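# Push the jar cart into the taped floor bay

## Task

Roll the cart so it sits in the floor bay marked with tape, with each of its four wheels fully within the taped outline and none resting on the tape. The four jars carried on the cart must finish standing upright on the cart, and every other labelled container must also finish upright. Any container touching the floor means failure, and so does the robot toppling or being left leaning.

## Robot and tools

ROBOT. An omnidirectional wheeled base carries a column about 1.7 m high. A carriage slides along it (lift_m) and holds two six-joint arms, left and right, each with a five-finger hand. Arm bases sit about 0.57 m + lift_m above the floor; carriage parts extend about 0.15 m lower. A hand point reaches up to 0.78 m from its shoulder but only about 0.4 m below the arm base. Parked arm: joints 1 to 6 at 0, 0.05, 0.05, 1.45, 0, 0; parked, the robot is about 0.85 m wide and 0.65 m long. Cameras: carriage_camera faces forward, tilted about 20 degrees down; left_wrist_camera and right_wrist_camera sit on the little-finger side of each wrist, aimed at the hand point. show_instructions displays reference pages (hand diagrams) without moving anything.

FRAMES. Base frame: metres, origin on the floor below the base centre, x forward, y left, z up. The left_hand and right_hand readings are hand points in this frame; the real hand is often lower than reported, especially far out or carrying weight. Odometry frame: the base frame as it was at scene start. base_odometry only counts wheel rotation, so slip looks like travel; heading is in rad, left positive, -3.142 to 3.142, and may drift a degree or two.

move. Optional keys base, joints, speeds, min_time_s, cameras, blocking. A call with no action just reports state and images. base holds exactly one relative command, measured from where the base last reported itself: translate_m (metres, forward positive, -2 to 2), strafe_m (metres, left positive, -2 to 2) or rotate_rad (radians, counter-clockwise positive, -6.3 to 6.3). joints is one object keyed by joint name, each value an absolute target, not an offset: lift_m 0 to 1 (m); <side>_joint1_rad -2.617 to 3.054 (yaw about vertical, 0 forward, positive left); joint2 0 to 3.141 (shoulder, 0 upper arm back and level, 1.57 up, 3.14 forward); joint3 0 to 3.141 (elbow, 0 folded, 3.14 straight); joint4 -1.57 to 1.57 (wrist pitch, positive lifts fingertips); joint5 -1.57 to 1.57 (wrist yaw, positive turns fingertips right); joint6 -2.094 to 2.094 (hand roll, positive clockwise viewed from the forearm). <side> is left or right. Hand keys <side>_hand_little, _ring, _middle, _index, _thumb_bend take -1 (curled) to +1 (straight); _thumb_turn +1 is beside the palm, -1 opposite the fingers. <side>_hand_force_limit (-1 to 1, about 0 to 10 N at the fingertip, 15 N for thumb motors) and <side>_hand_speed (-0.96 to 1; full speed from +0.48) are settings; they start at 0 and -0.8. speeds caps one action: translate_m and strafe_m 0.02 to 0.5 m/s, rotate_rad 0.05 to 1.57 rad/s, lift_m 0.08 to 0.27 m/s (default 0.25). min_time_s (0.1 to 8 s) is a floor on arm motion duration; 2 or more gives straighter, gentler paths. No action runs over 15 s; moves time out at 14 s. cameras: list of names or ["all"]. blocking true (default) waits until everything rests; false returns within about 0.5 s while motion continues. Unknown keys make a call invalid; out-of-range values are refused, and a refusal or an uncommanded stop cancels the rest of that reply's move, wait and finished_scene calls.

Other tools. wait(seconds 0 to 10, cameras) lets time pass and returns early once moves rest. stop(cameras) brakes everything running; the base coasts a little first. zoom_image(camera, region [x0, y0, x1, y1] pixels from top-left, at most 504 by 504) enlarges the latest image. finished_scene(scene 1) ends the scene irreversibly; the result must hold with the robot idle.

RESULTS. The move line reads done, or the worst status. base_status and joint_status per motion: moving, done (for the base: wheels turned the full amount), off_target (rested short, may still push), contact_stop or time_out (target dropped, holds there), stopped, not_followed (a self-collision check blocked arm targets; the line joint command not followed), limit_stop_at_motor_heat. pictures lists image order. on_its_own reports uncommanded behaviour; held at there gives a target, not a reading. earlier move shows a non-blocking move's progress. <side>_hand_stopped_by gives six words (little, ring, middle, index, thumb_bend, thumb_turn): moving, target, force, stalled, fault. <side>_<motor>_load_n is fingertip force in N, positive pushing open. motor_effort is percent of maximum with the last action's peak in brackets; a falling lift effort while lowering means something rests on a hand. Joint torques list the six arm joints. MOTOR HOT appears at 75 °C; at 100 °C an OVER-TEMPERATURE FAULT drops that arm for 30 to 60 s; resend its targets afterwards. Park arms to cool them.

CAUTIONS. Thinking time passes in the scene, and running moves continue meanwhile. Drive the cart gently: low speeds avoid jolts that topple jars, and sudden stops can tip the robot. A slow push may move loose objects and still report done. The base contact check ignores the arms, so a drive can bend an arm against something. After being stopped by contact, back off about 0.2 m along the reverse path. Never reverse under a table edge into the column. Keep the carriage low and arms close when pushing or pulling; stretched or loaded arms make tipping likely. Arms have no contact stop, keep pressing and heat up; stretched arms heat within minutes. Keep the two arms, hands and fingers from striking or squeezing each other; a hard press ends the scene. Turning joint 1 outward 0.5 rad or more with joint 2 under 0.8 can hit the column. Avoid drops, slams and hard impacts on fixed or heavy objects.

Each tool is called after "Request:" as a command line: name --argument value for each argument, lists and objects as JSON in quotes; but a table of rows of numbers goes row by row, as --pt "numbers of a row", without its own name.

Reference images:

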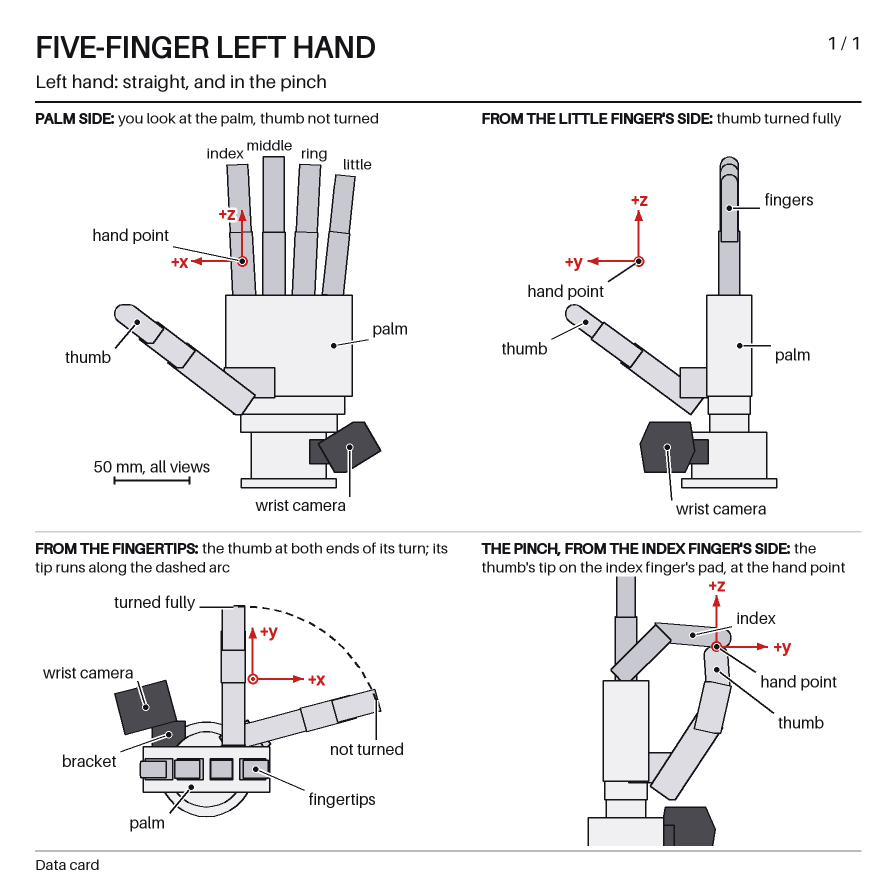

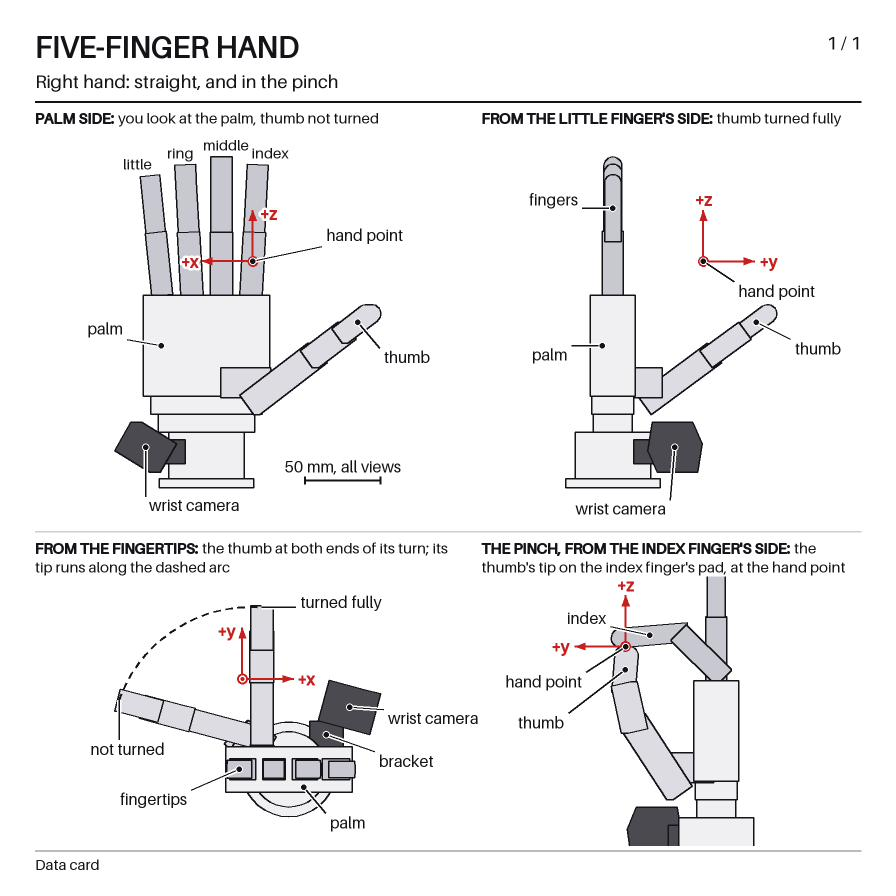

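## Session

Request:
move

Scene clock: 0.00 s.
Joint torques (N m): no reading
base_odometry: x=+0.000 y=+0.000 heading=+0.000
base_status: not commanded
joint_positions: lift_m=+0.300 left_joint1_rad=+0.002 left_joint2_rad=+0.042 left_joint3_rad=+0.035 left_joint4_rad=+1.467 left_joint5_rad=-0.025 left_joint6_rad=-0.028 right_joint1_rad=-0.003 right_joint2_rad=+0.057 right_joint3_rad=+0.030 right_joint4_rad=+1.482 right_joint5_rad=-0.044 right_joint6_rad=-0.015 left_hand_little=+1.000 left_hand_ring=+1.000 left_hand_middle=+1.000 left_hand_index=+1.000 left_hand_thumb_turn=+1.000 left_hand_thumb_bend=+1.000 left_hand_force_limit=+0.000 left_hand_speed=-0.800 right_hand_little=+1.000 right_hand_ring=+1.000 right_hand_middle=+1.000 right_hand_index=+1.000 right_hand_thumb_turn=+1.000 right_hand_thumb_bend=+1.000 right_hand_force_limit=+0.000 right_hand_speed=-0.800
joint_status: not commanded
left_hand_stopped_by: target,target,target,target,target,target
right_hand_stopped_by: target,target,target,target,target,target
left_little_load_n: 0.0
left_ring_load_n: 0.0
left_middle_load_n: 0.0
left_index_load_n: 0.0
left_thumb_bend_load_n: 0.0
left_thumb_turn_load_n: 0.0
right_little_load_n: 0.0
right_ring_load_n: 0.0
right_middle_load_n: 0.0
right_index_load_n: 0.0
right_thumb_bend_load_n: 0.5
right_thumb_turn_load_n: 0.0
motor_effort: lift_m=+41 drive_wheels=+0
left_hand: x=+0.3110 y=+0.2693 z=+1.3193 quat_wxyz=(+0.697, -0.048, +0.030, -0.715) (m; base frame)
right_hand: x=+0.3150 y=-0.2588 z=+1.3153 quat_wxyz=(+0.700, -0.056, +0.025, -0.711) (m; base frame)
pictures: carriage_camera, left_wrist_camera, right_wrist_camera
Images, in order (width x height): carriage_camera 896x504, left_wrist_camera 896x504, right_wrist_camera 896x504.

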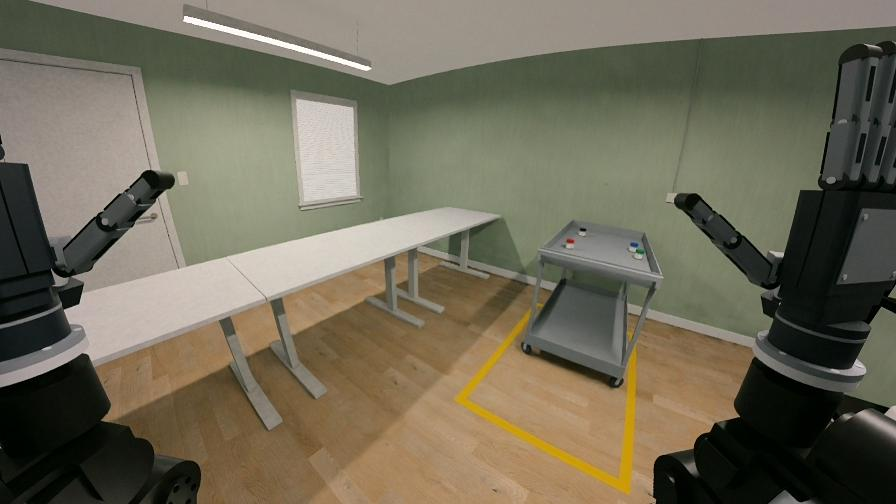

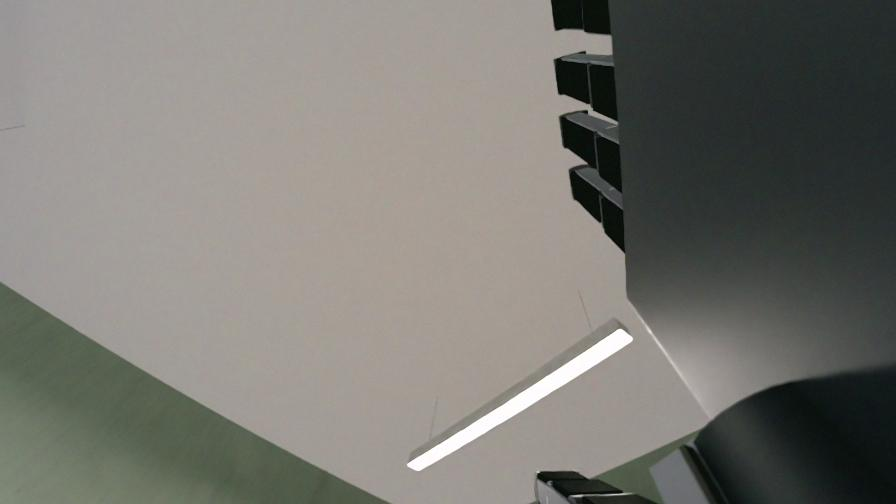

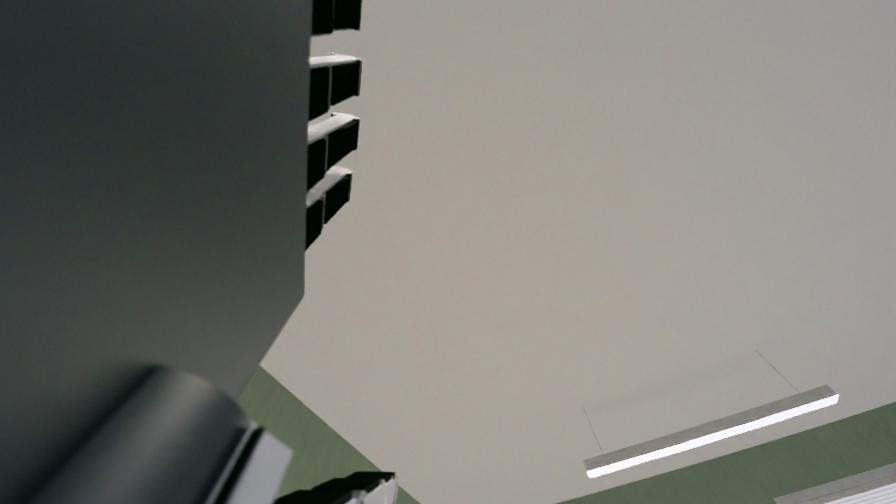

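Request:
zoom_image --camera "carriage_camera" --region '[440, 180, 720, 500]'

Request:
zoom_image --camera "carriage_camera" --region '[520, 210, 680, 300]'

Scaled by 1.575 from the camera's 896x504 image, which has a finer 1280x720 frame.

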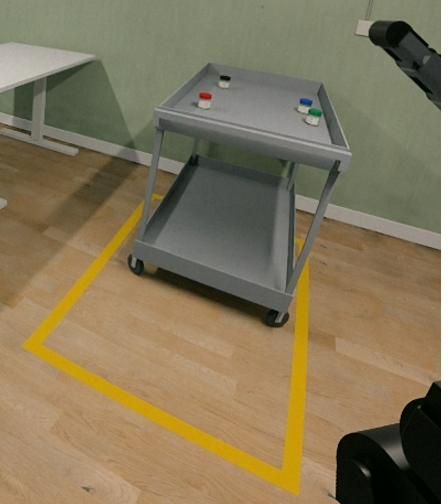

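Scaled by 3.150 from the camera's 896x504 image, which has a finer 1280x720 frame.

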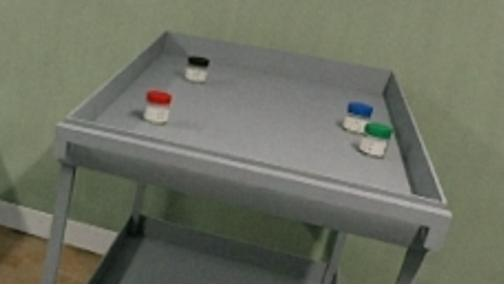

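Request:
move --base '{"rotate_rad": -0.35}' --joints '{"lift_m": 0.5}' --cameras '["carriage_camera"]'

Request:
zoom_image --camera "carriage_camera" --region '[250, 150, 650, 504]'

Scene clock: 21.63 s.
Joint torques (N m): left_arm=[0.18 3.33 6.6 -0.21 -0.06 0.07] | right_arm=[-0.5 3.85 4.92 -0.15 -0.02 0.04]
move: done
base_odometry: x=+0.000 y=+0.000 heading=-0.350
base_status: done
joint_positions: lift_m=+0.500 left_joint1_rad=+0.002 left_joint2_rad=+0.042 left_joint3_rad=+0.035 left_joint4_rad=+1.467 left_joint5_rad=-0.025 left_joint6_rad=-0.028 right_joint1_rad=-0.003 right_joint2_rad=+0.057 right_joint3_rad=+0.030 right_joint4_rad=+1.482 right_joint5_rad=-0.044 right_joint6_rad=-0.015 left_hand_little=+1.000 left_hand_ring=+1.000 left_hand_middle=+1.000 left_hand_index=+1.000 left_hand_thumb_turn=+1.000 left_hand_thumb_bend=+1.000 left_hand_force_limit=+0.000 left_hand_speed=-0.800 right_hand_little=+1.000 right_hand_ring=+1.000 right_hand_middle=+1.000 right_hand_index=+1.000 right_hand_thumb_turn=+1.000 right_hand_thumb_bend=+1.000 right_hand_force_limit=+0.000 right_hand_speed=-0.800
joint_status: all done
left_hand_stopped_by: target,target,target,target,target,target
right_hand_stopped_by: target,target,target,target,target,target
left_little_load_n: 0.0
left_ring_load_n: 0.0
left_middle_load_n: -0.5
left_index_load_n: 0.0
left_thumb_bend_load_n: 0.0
left_thumb_turn_load_n: 0.0
right_little_load_n: 0.0
right_ring_load_n: 0.0
right_middle_load_n: 0.5
right_index_load_n: 0.5
right_thumb_bend_load_n: 0.0
right_thumb_turn_load_n: 0.0
motor_effort: lift_m=+42(54) drive_wheels=+7(15)
left_hand: x=+0.3111 y=+0.2693 z=+1.5192 quat_wxyz=(+0.697, -0.048, +0.030, -0.714) (m; base frame)
right_hand: x=+0.3150 y=-0.2588 z=+1.5153 quat_wxyz=(+0.700, -0.056, +0.025, -0.711) (m; base frame)
pictures: carriage_camera
Images, in order (width x height): carriage_camera 896x504.

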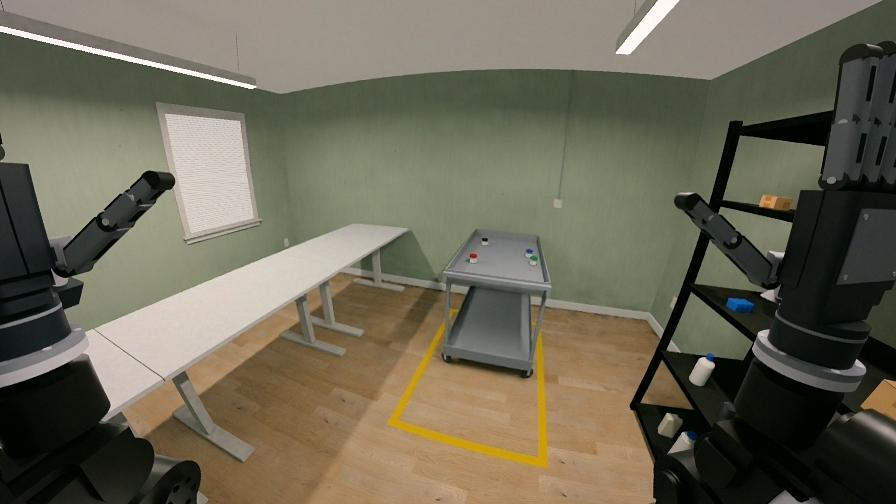

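Scaled by 1.260 from the camera's 896x504 image, which has a finer 1280x720 frame.

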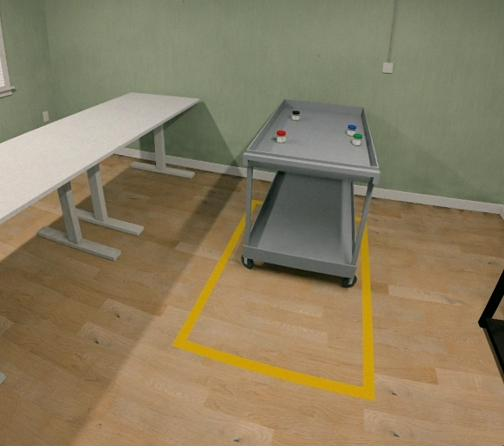

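Request:
move --base '{"rotate_rad": -0.34}' --cameras '["carriage_camera"]'

Request:
zoom_image --camera "carriage_camera" --region '[200, 200, 600, 500]'

Scene clock: 41.70 s.
Joint torques (N m): left_arm=[0.18 3.33 6.57 -0.21 -0.06 0.07] | right_arm=[-0.49 3.84 4.92 -0.15 -0.02 0.03]
move: done
base_odometry: x=+0.000 y=+0.000 heading=-0.689
base_status: done
joint_positions: lift_m=+0.500 left_joint1_rad=+0.002 left_joint2_rad=+0.042 left_joint3_rad=+0.035 left_joint4_rad=+1.467 left_joint5_rad=-0.025 left_joint6_rad=-0.028 right_joint1_rad=-0.003 right_joint2_rad=+0.057 right_joint3_rad=+0.030 right_joint4_rad=+1.482 right_joint5_rad=-0.044 right_joint6_rad=-0.015 left_hand_little=+1.000 left_hand_ring=+1.000 left_hand_middle=+1.000 left_hand_index=+1.000 left_hand_thumb_turn=+1.000 left_hand_thumb_bend=+1.000 left_hand_force_limit=+0.000 left_hand_speed=-0.800 right_hand_little=+1.000 right_hand_ring=+1.000 right_hand_middle=+1.000 right_hand_index=+1.000 right_hand_thumb_turn=+1.000 right_hand_thumb_bend=+1.000 right_hand_force_limit=+0.000 right_hand_speed=-0.800
joint_status: not commanded
left_hand_stopped_by: target,target,target,target,target,target
right_hand_stopped_by: target,target,target,target,target,target
left_little_load_n: 0.0
left_ring_load_n: 0.0
left_middle_load_n: 0.0
left_index_load_n: 0.0
left_thumb_bend_load_n: 0.0
left_thumb_turn_load_n: 0.0
right_little_load_n: 0.0
right_ring_load_n: 0.0
right_middle_load_n: 0.0
right_index_load_n: 0.0
right_thumb_bend_load_n: 0.0
right_thumb_turn_load_n: 0.0
motor_effort: lift_m=+41(42) drive_wheels=+7(16)
left_hand: x=+0.3111 y=+0.2693 z=+1.5192 quat_wxyz=(+0.697, -0.048, +0.030, -0.714) (m; base frame)
right_hand: x=+0.3150 y=-0.2588 z=+1.5153 quat_wxyz=(+0.700, -0.056, +0.025, -0.711) (m; base frame)
pictures: carriage_camera
Images, in order (width x height): carriage_camera 896x504.

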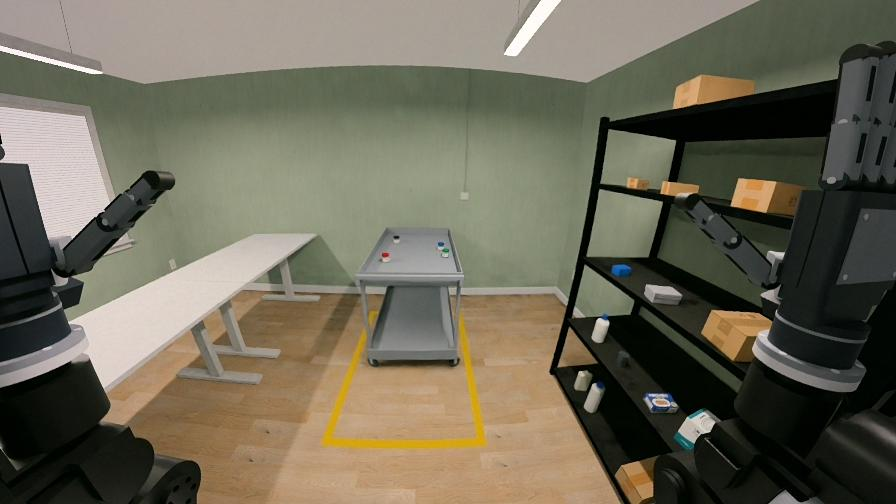

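Scaled by 1.260 from the camera's 896x504 image, which has a finer 1280x720 frame.

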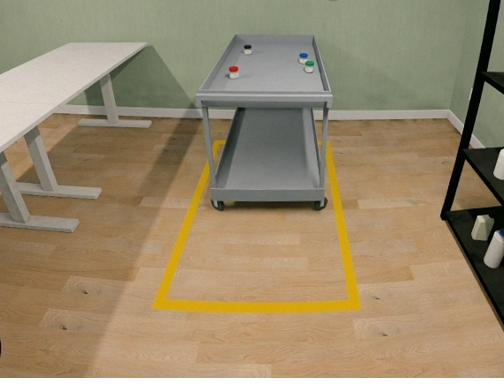

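Request:
move --base '{"strafe_m": 0.24}'

Request:
move --base '{"translate_m": 0.6}' --speeds '{"translate_m": 0.3}' --cameras '["carriage_camera"]'

Request:
zoom_image --camera "carriage_camera" --region '[250, 200, 650, 500]'

Scene clock: 71.80 s.
Joint torques (N m): left_arm=[0.18 3.36 6.53 -0.23 -0.05 0.07] | right_arm=[-0.49 3.85 4.92 -0.15 -0.03 0.03]
move: done
base_odometry: x=+0.153 y=+0.185 heading=-0.690
base_status: done
joint_positions: lift_m=+0.500 left_joint1_rad=+0.002 left_joint2_rad=+0.042 left_joint3_rad=+0.035 left_joint4_rad=+1.467 left_joint5_rad=-0.025 left_joint6_rad=-0.028 right_joint1_rad=-0.004 right_joint2_rad=+0.057 right_joint3_rad=+0.030 right_joint4_rad=+1.482 right_joint5_rad=-0.044 right_joint6_rad=-0.015 left_hand_little=+1.000 left_hand_ring=+1.000 left_hand_middle=+1.000 left_hand_index=+1.000 left_hand_thumb_turn=+1.000 left_hand_thumb_bend=+1.000 left_hand_force_limit=+0.000 left_hand_speed=-0.800 right_hand_little=+1.000 right_hand_ring=+1.000 right_hand_middle=+1.000 right_hand_index=+1.000 right_hand_thumb_turn=+1.000 right_hand_thumb_bend=+1.000 right_hand_force_limit=+0.000 right_hand_speed=-0.800
joint_status: not commanded
left_hand_stopped_by: target,target,target,target,target,target
right_hand_stopped_by: target,target,target,target,target,target
left_little_load_n: 0.0
left_ring_load_n: 0.0
left_middle_load_n: 0.0
left_index_load_n: 0.0
left_thumb_bend_load_n: 0.0
left_thumb_turn_load_n: 0.0
right_little_load_n: 0.0
right_ring_load_n: 0.0
right_middle_load_n: 0.0
right_index_load_n: 0.0
right_thumb_bend_load_n: 0.0
right_thumb_turn_load_n: 0.0
motor_effort: lift_m=+41(42) drive_wheels=-10(20)
left_hand: x=+0.3111 y=+0.2695 z=+1.5192 quat_wxyz=(+0.697, -0.048, +0.029, -0.714) (m; base frame)
right_hand: x=+0.3150 y=-0.2589 z=+1.5153 quat_wxyz=(+0.700, -0.056, +0.025, -0.712) (m; base frame)
pictures: none

Scene clock: 75.30 s.
Joint torques (N m): left_arm=[0.2 3.29 6.53 -0.2 -0.05 0.08] | right_arm=[-0.44 3.86 4.97 -0.14 -0.02 0.03]
move: done
base_odometry: x=+0.616 y=-0.196 heading=-0.690
base_status: done
joint_positions: lift_m=+0.500 left_joint1_rad=+0.002 left_joint2_rad=+0.042 left_joint3_rad=+0.035 left_joint4_rad=+1.466 left_joint5_rad=-0.025 left_joint6_rad=-0.028 right_joint1_rad=-0.004 right_joint2_rad=+0.057 right_joint3_rad=+0.030 right_joint4_rad=+1.482 right_joint5_rad=-0.044 right_joint6_rad=-0.015 left_hand_little=+1.000 left_hand_ring=+1.000 left_hand_middle=+1.000 left_hand_index=+1.000 left_hand_thumb_turn=+1.000 left_hand_thumb_bend=+1.000 left_hand_force_limit=+0.000 left_hand_speed=-0.800 right_hand_little=+1.000 right_hand_ring=+1.000 right_hand_middle=+1.000 right_hand_index=+1.000 right_hand_thumb_turn=+1.000 right_hand_thumb_bend=+1.000 right_hand_force_limit=+0.000 right_hand_speed=-0.800
joint_status: not commanded
left_hand_stopped_by: target,target,target,target,target,target
right_hand_stopped_by: target,target,target,target,target,target
left_little_load_n: 0.0
left_ring_load_n: 0.0
left_middle_load_n: 0.0
left_index_load_n: 0.0
left_thumb_bend_load_n: 0.0
left_thumb_turn_load_n: -0.5
right_little_load_n: 0.0
right_ring_load_n: 0.0
right_middle_load_n: 0.0
right_index_load_n: -0.5
right_thumb_bend_load_n: 0.0
right_thumb_turn_load_n: 0.0
motor_effort: lift_m=+41(42) drive_wheels=-6(16)
left_hand: x=+0.3113 y=+0.2695 z=+1.5191 quat_wxyz=(+0.697, -0.049, +0.030, -0.714) (m; base frame)
right_hand: x=+0.3151 y=-0.2589 z=+1.5152 quat_wxyz=(+0.700, -0.057, +0.025, -0.712) (m; base frame)
pictures: carriage_camera
Images, in order (width x height): carriage_camera 896x504.

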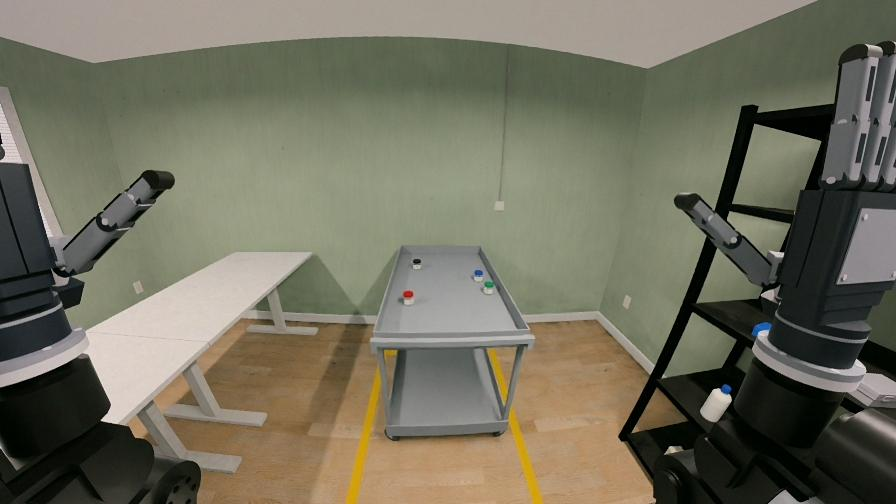

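Scaled by 1.260 from the camera's 896x504 image, which has a finer 1280x720 frame.

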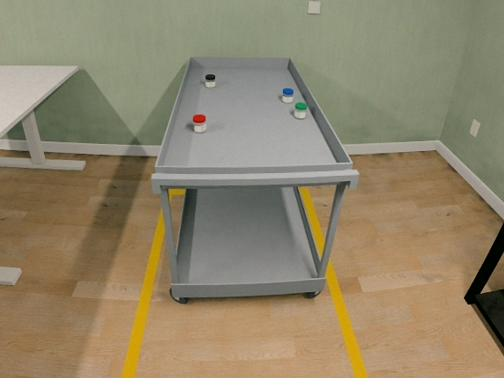

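Request:
move --base '{"translate_m": 0.3}' --speeds '{"translate_m": 0.2}' --cameras '["carriage_camera"]'

Request:
zoom_image --camera "carriage_camera" --region '[300, 220, 600, 504]'

Scene clock: 103.47 s.
Joint torques (N m): left_arm=[0.18 3.34 6.56 -0.25 -0.05 0.08] | right_arm=[-0.44 3.89 4.86 -0.14 -0.02 0.03]
move: done
base_odometry: x=+0.848 y=-0.387 heading=-0.689
base_status: done
joint_positions: lift_m=+0.500 left_joint1_rad=+0.002 left_joint2_rad=+0.042 left_joint3_rad=+0.035 left_joint4_rad=+1.466 left_joint5_rad=-0.025 left_joint6_rad=-0.028 right_joint1_rad=-0.004 right_joint2_rad=+0.057 right_joint3_rad=+0.030 right_joint4_rad=+1.481 right_joint5_rad=-0.044 right_joint6_rad=-0.015 left_hand_little=+1.000 left_hand_ring=+1.000 left_hand_middle=+1.000 left_hand_index=+1.000 left_hand_thumb_turn=+1.000 left_hand_thumb_bend=+1.000 left_hand_force_limit=+0.000 left_hand_speed=-0.800 right_hand_little=+1.000 right_hand_ring=+1.000 right_hand_middle=+1.000 right_hand_index=+1.000 right_hand_thumb_turn=+1.000 right_hand_thumb_bend=+1.000 right_hand_force_limit=+0.000 right_hand_speed=-0.800
joint_status: not commanded
left_hand_stopped_by: target,target,target,target,target,target
right_hand_stopped_by: target,target,target,target,target,target
left_little_load_n: 0.0
left_ring_load_n: 0.0
left_middle_load_n: 0.0
left_index_load_n: 0.0
left_thumb_bend_load_n: 0.0
left_thumb_turn_load_n: 0.0
right_little_load_n: 0.0
right_ring_load_n: 0.0
right_middle_load_n: 0.0
right_index_load_n: 0.0
right_thumb_bend_load_n: -0.5
right_thumb_turn_load_n: 0.0
motor_effort: lift_m=+42(42) drive_wheels=-6(15)
left_hand: x=+0.3113 y=+0.2695 z=+1.5191 quat_wxyz=(+0.697, -0.049, +0.030, -0.714) (m; base frame)
right_hand: x=+0.3153 y=-0.2589 z=+1.5152 quat_wxyz=(+0.700, -0.057, +0.026, -0.712) (m; base frame)
pictures: carriage_camera
Images, in order (width x height): carriage_camera 896x504.

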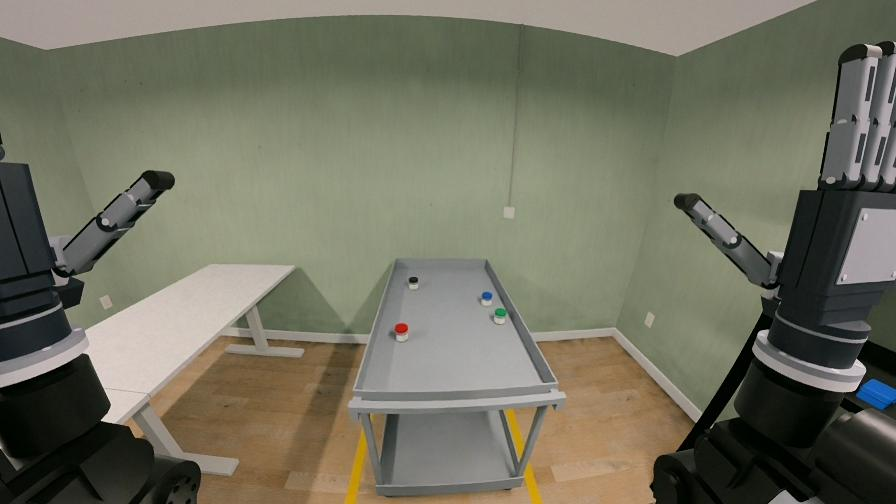

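Scaled by 1.680 from the camera's 896x504 image, which has a finer 1280x720 frame.

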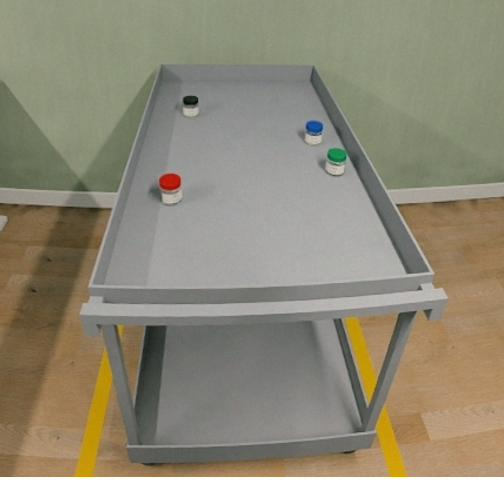

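Request:
zoom_image --camera "carriage_camera" --region '[330, 350, 580, 450]'

Request:
move --joints '{"lift_m": 0.7}' --base '{"translate_m": 0.12}' --speeds '{"translate_m": 0.1}' --cameras '["carriage_camera"]'

Request:
zoom_image --camera "carriage_camera" --region '[300, 350, 600, 504]'

Scaled by 2.016 from the camera's 896x504 image, which has a finer 1280x720 frame.

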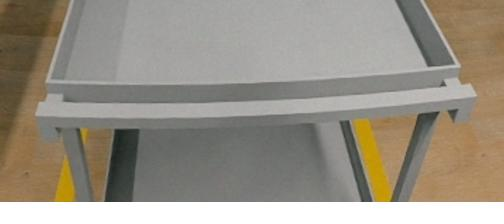

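Scene clock: 110.67 s.
Joint torques (N m): left_arm=[0.16 3.38 6.5 -0.18 -0.05 0.09] | right_arm=[-0.46 3.81 4.89 -0.12 -0.03 0.03]
move: done
base_odometry: x=+0.941 y=-0.463 heading=-0.688
base_status: done
joint_positions: lift_m=+0.700 left_joint1_rad=+0.002 left_joint2_rad=+0.042 left_joint3_rad=+0.035 left_joint4_rad=+1.466 left_joint5_rad=-0.025 left_joint6_rad=-0.028 right_joint1_rad=-0.004 right_joint2_rad=+0.057 right_joint3_rad=+0.030 right_joint4_rad=+1.481 right_joint5_rad=-0.044 right_joint6_rad=-0.015 left_hand_little=+1.000 left_hand_ring=+1.000 left_hand_middle=+1.000 left_hand_index=+1.000 left_hand_thumb_turn=+1.000 left_hand_thumb_bend=+1.000 left_hand_force_limit=+0.000 left_hand_speed=-0.800 right_hand_little=+1.000 right_hand_ring=+1.000 right_hand_middle=+1.000 right_hand_index=+1.000 right_hand_thumb_turn=+1.000 right_hand_thumb_bend=+1.000 right_hand_force_limit=+0.000 right_hand_speed=-0.800
joint_status: all done
left_hand_stopped_by: target,target,target,target,target,target
right_hand_stopped_by: target,target,target,target,target,target
left_little_load_n: 0.0
left_ring_load_n: 0.0
left_middle_load_n: 0.0
left_index_load_n: 0.0
left_thumb_bend_load_n: 0.0
left_thumb_turn_load_n: 0.0
right_little_load_n: 0.0
right_ring_load_n: 0.0
right_middle_load_n: 0.0
right_index_load_n: 0.0
right_thumb_bend_load_n: 0.0
right_thumb_turn_load_n: 0.0
motor_effort: lift_m=+41(51) drive_wheels=-5(15)
left_hand: x=+0.3113 y=+0.2695 z=+1.7191 quat_wxyz=(+0.697, -0.049, +0.030, -0.714) (m; base frame)
right_hand: x=+0.3153 y=-0.2589 z=+1.7152 quat_wxyz=(+0.700, -0.057, +0.026, -0.712) (m; base frame)
pictures: carriage_camera
Images, in order (width x height): carriage_camera 896x504.

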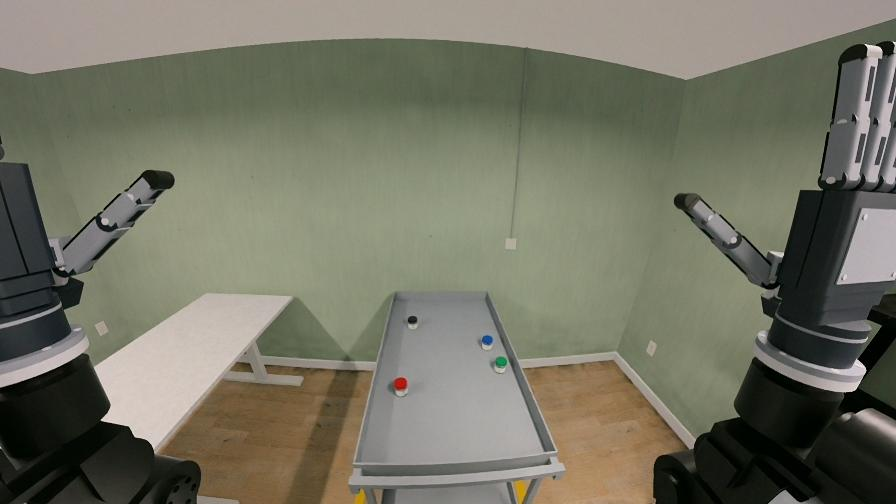

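Scaled by 1.680 from the camera's 896x504 image, which has a finer 1280x720 frame.

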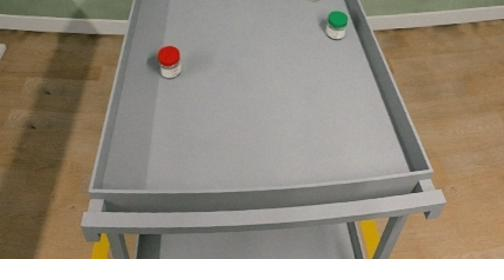

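Request:
move --base '{"rotate_rad": 0.05}' --joints '{"left_joint2_rad": 1.2, "left_joint3_rad": 0.9, "left_joint4_rad": -1.2, "right_joint2_rad": 1.2, "right_joint3_rad": 0.9, "right_joint4_rad": -1.2, "left_joint5_rad": 0, "left_joint6_rad": 0, "right_joint5_rad": 0, "right_joint6_rad": 0, "left_joint1_rad": 0, "right_joint1_rad": 0, "left_hand_thumb_turn": -1, "right_hand_thumb_turn": -1, "left_hand_speed": 0, "right_hand_speed": 0}' --min_time_s 2.5 --cameras '["all"]'

Scene clock: 140.50 s.
Joint torques (N m): left_arm=[-0.02 -1.44 9.7 0.14 0.09 0.15] | right_arm=[-0.14 -1.26 7.04 0.31 0.11 0.14]
move: done
base_odometry: x=+0.941 y=-0.463 heading=-0.639
base_status: done
joint_positions: lift_m=+0.700 left_joint1_rad=+0.002 left_joint2_rad=+1.189 left_joint3_rad=+0.874 left_joint4_rad=-1.184 left_joint5_rad=-0.015 left_joint6_rad=-0.008 right_joint1_rad=-0.004 right_joint2_rad=+1.189 right_joint3_rad=+0.877 right_joint4_rad=-1.188 right_joint5_rad=-0.015 right_joint6_rad=-0.010 left_hand_little=+1.000 left_hand_ring=+1.000 left_hand_middle=+1.000 left_hand_index=+1.000 left_hand_thumb_turn=-1.000 left_hand_thumb_bend=+1.000 left_hand_force_limit=+0.000 left_hand_speed=+0.000 right_hand_little=+1.000 right_hand_ring=+1.000 right_hand_middle=+1.000 right_hand_index=+1.000 right_hand_thumb_turn=-1.000 right_hand_thumb_bend=+1.000 right_hand_force_limit=+0.000 right_hand_speed=+0.000
joint_status: all done
left_hand_stopped_by: target,target,target,target,target,target
right_hand_stopped_by: target,target,target,target,target,target
left_little_load_n: 0.0
left_ring_load_n: 0.0
left_middle_load_n: 0.0
left_index_load_n: 0.0
left_thumb_bend_load_n: 0.0
left_thumb_turn_load_n: 0.0
right_little_load_n: 0.0
right_ring_load_n: 0.0
right_middle_load_n: 0.0
right_index_load_n: 0.0
right_thumb_bend_load_n: 0.0
right_thumb_turn_load_n: 0.0
motor_effort: lift_m=+41(42) drive_wheels=-8(11)
left_hand: x=+0.3536 y=+0.2687 z=+1.3429 quat_wxyz=(+0.031, -0.710, +0.703, -0.020) (m; base frame)
right_hand: x=+0.3528 y=-0.2641 z=+1.3445 quat_wxyz=(+0.030, -0.709, +0.704, -0.020) (m; base frame)
pictures: carriage_camera, left_wrist_camera, right_wrist_camera
Images, in order (width x height): carriage_camera 896x504, left_wrist_camera 896x504, right_wrist_camera 896x504.

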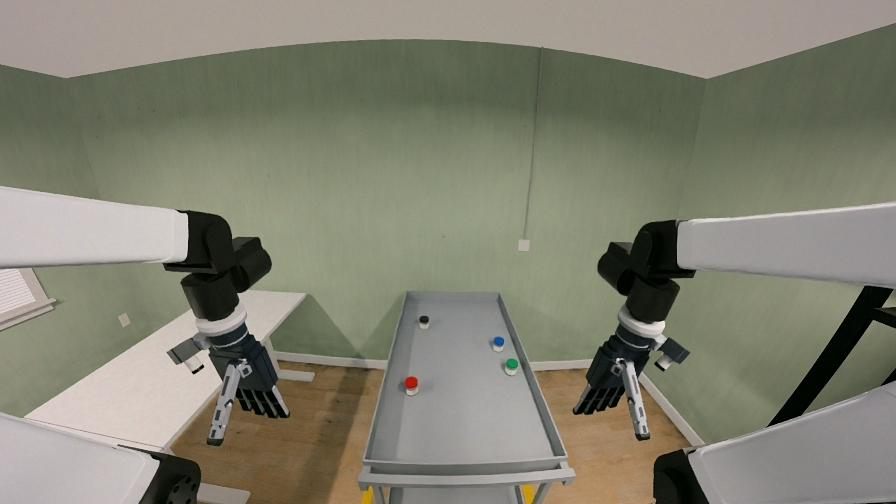

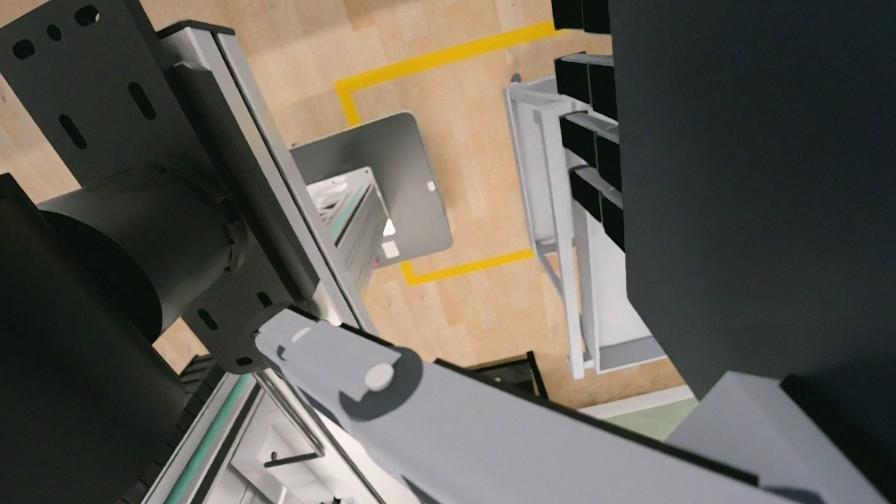

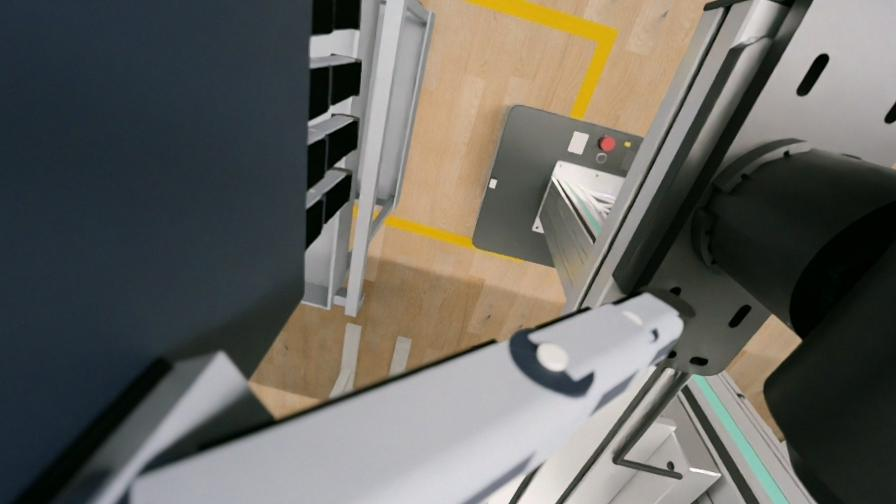

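Request:
zoom_image --camera "left_wrist_camera" --region '[470, 50, 700, 400]'

Request:
zoom_image --camera "right_wrist_camera" --region '[280, 0, 510, 330]'

Scaled by 1.440 from the camera's 896x504 image, which has a finer 1280x720 frame.

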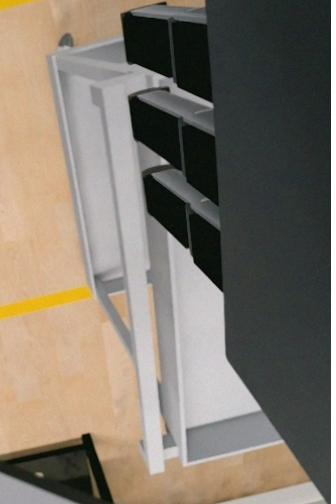

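Scaled by 1.527 from the camera's 896x504 image, which has a finer 1280x720 frame.

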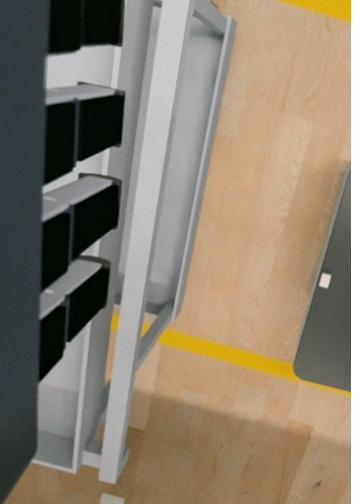

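Request:
move --base '{"strafe_m": -0.056}' --speeds '{"strafe_m": 0.1}' --joints '{"left_joint1_rad": -0.28, "left_joint2_rad": 2.2, "left_joint3_rad": 1.4, "left_joint4_rad": -0.77, "left_joint6_rad": -0.28, "right_joint1_rad": 0.28, "right_joint2_rad": 2.2, "right_joint3_rad": 1.4, "right_joint4_rad": -0.77, "right_joint6_rad": 0.28}' --min_time_s 3 --cameras '["all"]'

Scene clock: 190.77 s.
Joint torques (N m): left_arm=[-0.31 -7.24 8.28 0.21 0.09 -0.01] | right_arm=[0.01 -7.47 5.98 0.37 0.06 0.14]
move: done
base_odometry: x=+0.908 y=-0.508 heading=-0.639
base_status: done
joint_positions: lift_m=+0.700 left_joint1_rad=-0.274 left_joint2_rad=+2.177 left_joint3_rad=+1.377 left_joint4_rad=-0.785 left_joint5_rad=-0.012 left_joint6_rad=-0.272 right_joint1_rad=+0.275 right_joint2_rad=+2.179 right_joint3_rad=+1.380 right_joint4_rad=-0.783 right_joint5_rad=-0.012 right_joint6_rad=+0.270 left_hand_little=+1.000 left_hand_ring=+1.000 left_hand_middle=+1.000 left_hand_index=+1.000 left_hand_thumb_turn=-1.000 left_hand_thumb_bend=+1.000 left_hand_force_limit=+0.000 left_hand_speed=+0.000 right_hand_little=+1.000 right_hand_ring=+1.000 right_hand_middle=+1.000 right_hand_index=+1.000 right_hand_thumb_turn=-1.000 right_hand_thumb_bend=+1.000 right_hand_force_limit=+0.000 right_hand_speed=+0.000
joint_status: all done
left_hand_stopped_by: target,target,target,target,target,target
right_hand_stopped_by: target,target,target,target,target,target
left_little_load_n: -0.5
left_ring_load_n: 0.0
left_middle_load_n: 0.0
left_index_load_n: 0.0
left_thumb_bend_load_n: 0.0
left_thumb_turn_load_n: 0.0
right_little_load_n: 0.0
right_ring_load_n: 0.0
right_middle_load_n: 0.0
right_index_load_n: 0.0
right_thumb_bend_load_n: 0.0
right_thumb_turn_load_n: 0.0
motor_effort: lift_m=+41(42) drive_wheels=+3(14)
left_hand: x=+0.5275 y=+0.1655 z=+1.2040 quat_wxyz=(+0.002, -0.706, +0.708, +0.009) (m; base frame)
right_hand: x=+0.5274 y=-0.1605 z=+1.2047 quat_wxyz=(-0.002, -0.709, +0.706, +0.008) (m; base frame)
pictures: carriage_camera, left_wrist_camera, right_wrist_camera
Images, in order (width x height): carriage_camera 896x504, left_wrist_camera 896x504, right_wrist_camera 896x504.

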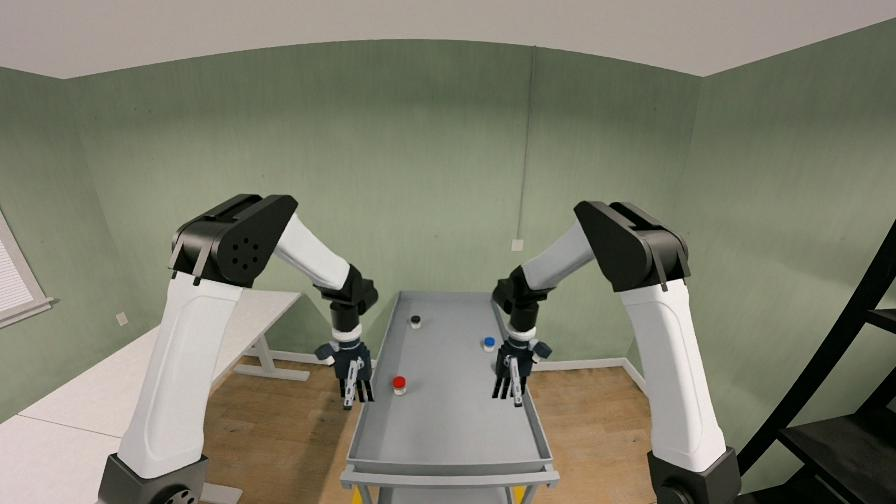

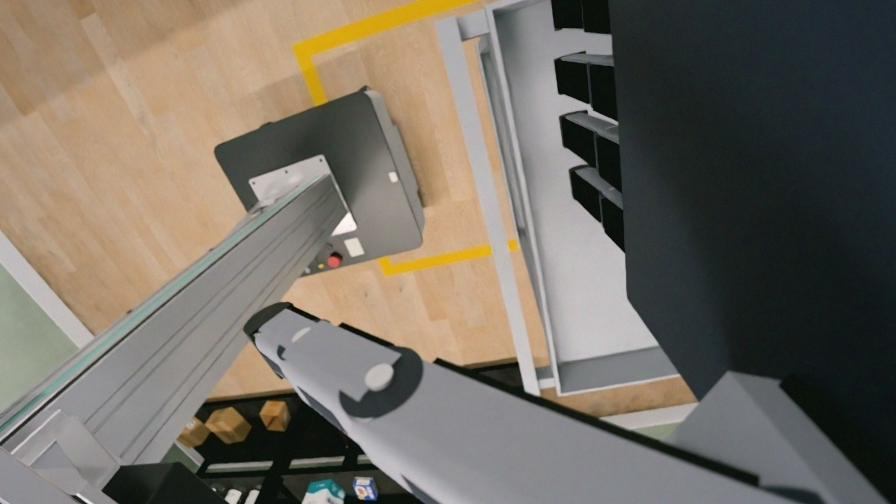

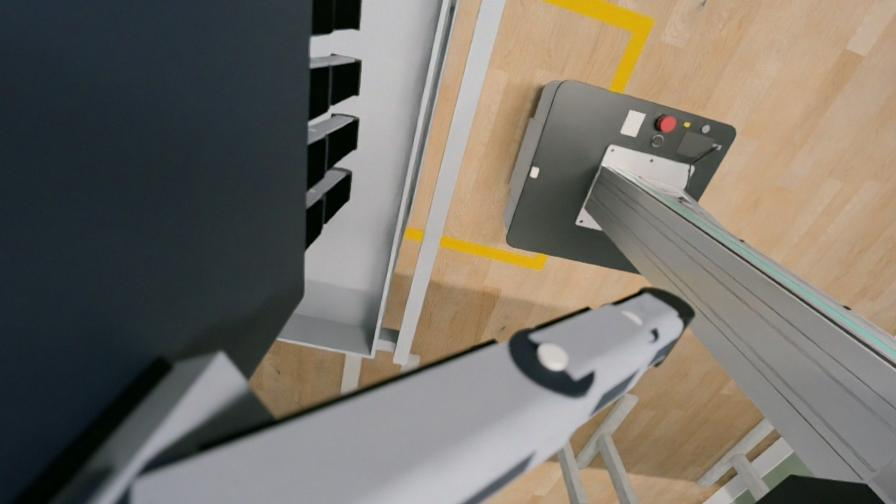

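Request:
move --base '{"translate_m": 0.08}' --joints '{"lift_m": 0.43}' --speeds '{"translate_m": 0.1}' --cameras '["all"]'

Scene clock: 203.77 s.
Joint torques (N m): left_arm=[-0.34 -8.17 7.64 0.19 0.08 0] | right_arm=[-0.12 -8.49 5.52 0.29 0.06 0.13]
move: done
base_odometry: x=+0.972 y=-0.556 heading=-0.640
base_status: done
joint_positions: lift_m=+0.430 left_joint1_rad=-0.274 left_joint2_rad=+2.187 left_joint3_rad=+1.383 left_joint4_rad=-0.778 left_joint5_rad=-0.012 left_joint6_rad=-0.272 right_joint1_rad=+0.276 right_joint2_rad=+2.191 right_joint3_rad=+1.387 right_joint4_rad=-0.776 right_joint5_rad=-0.011 right_joint6_rad=+0.271 left_hand_little=+1.000 left_hand_ring=+1.000 left_hand_middle=+1.000 left_hand_index=+1.000 left_hand_thumb_turn=-1.000 left_hand_thumb_bend=+1.000 left_hand_force_limit=+0.000 left_hand_speed=+0.000 right_hand_little=+1.000 right_hand_ring=+1.000 right_hand_middle=+1.000 right_hand_index=+1.000 right_hand_thumb_turn=-1.000 right_hand_thumb_bend=+1.000 right_hand_force_limit=+0.000 right_hand_speed=+0.000
joint_status: all done
left_hand_stopped_by: target,target,target,target,target,target
right_hand_stopped_by: target,target,target,target,target,target
left_little_load_n: 0.0
left_ring_load_n: 0.0
left_middle_load_n: 0.5
left_index_load_n: 0.0
left_thumb_bend_load_n: 0.0
left_thumb_turn_load_n: 0.0
right_little_load_n: -0.5
right_ring_load_n: 0.0
right_middle_load_n: 0.0
right_index_load_n: 0.0
right_thumb_bend_load_n: 0.0
right_thumb_turn_load_n: -0.5
motor_effort: lift_m=+40(40) drive_wheels=-8(13)
left_hand: x=+0.5299 y=+0.1648 z=+0.9316 quat_wxyz=(+0.003, -0.706, +0.708, +0.008) (m; base frame)
right_hand: x=+0.5293 y=-0.1595 z=+0.9318 quat_wxyz=(-0.002, -0.709, +0.705, +0.007) (m; base frame)
pictures: carriage_camera, left_wrist_camera, right_wrist_camera
Images, in order (width x height): carriage_camera 896x504, left_wrist_camera 896x504, right_wrist_camera 896x504.

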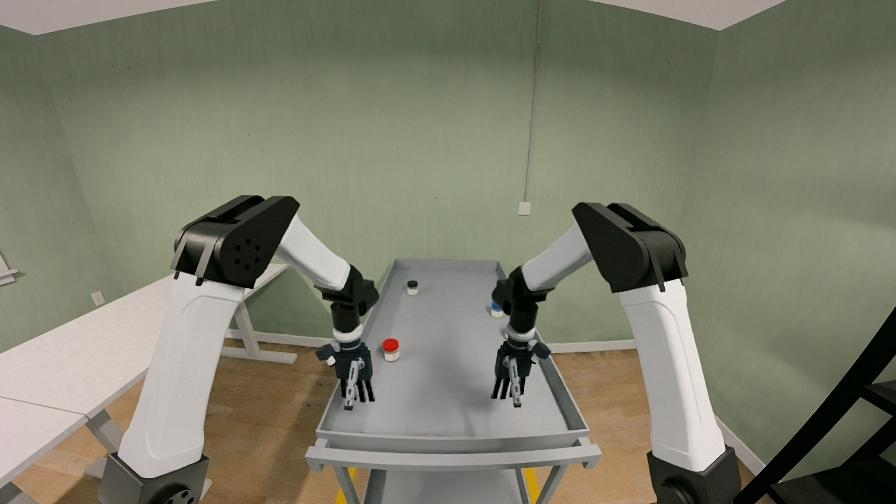

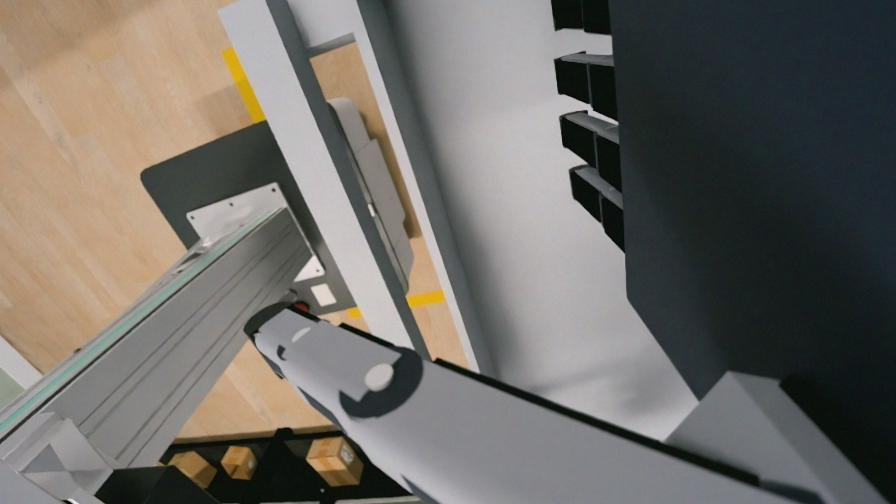

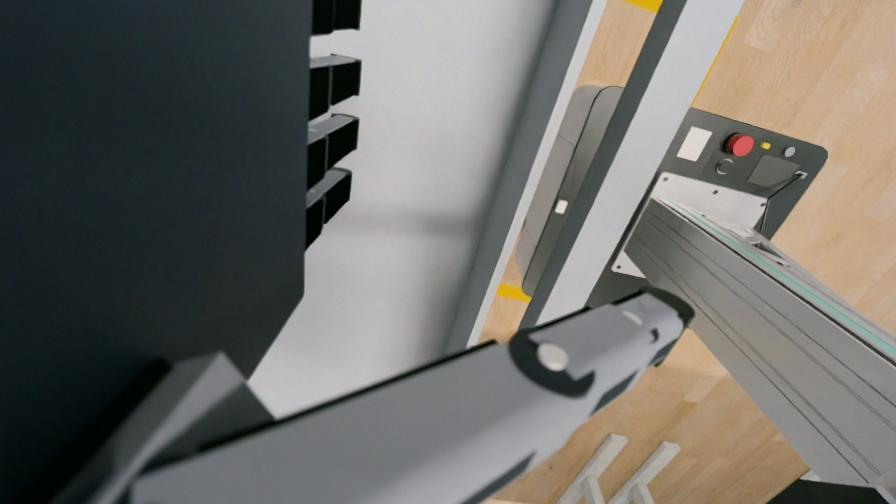

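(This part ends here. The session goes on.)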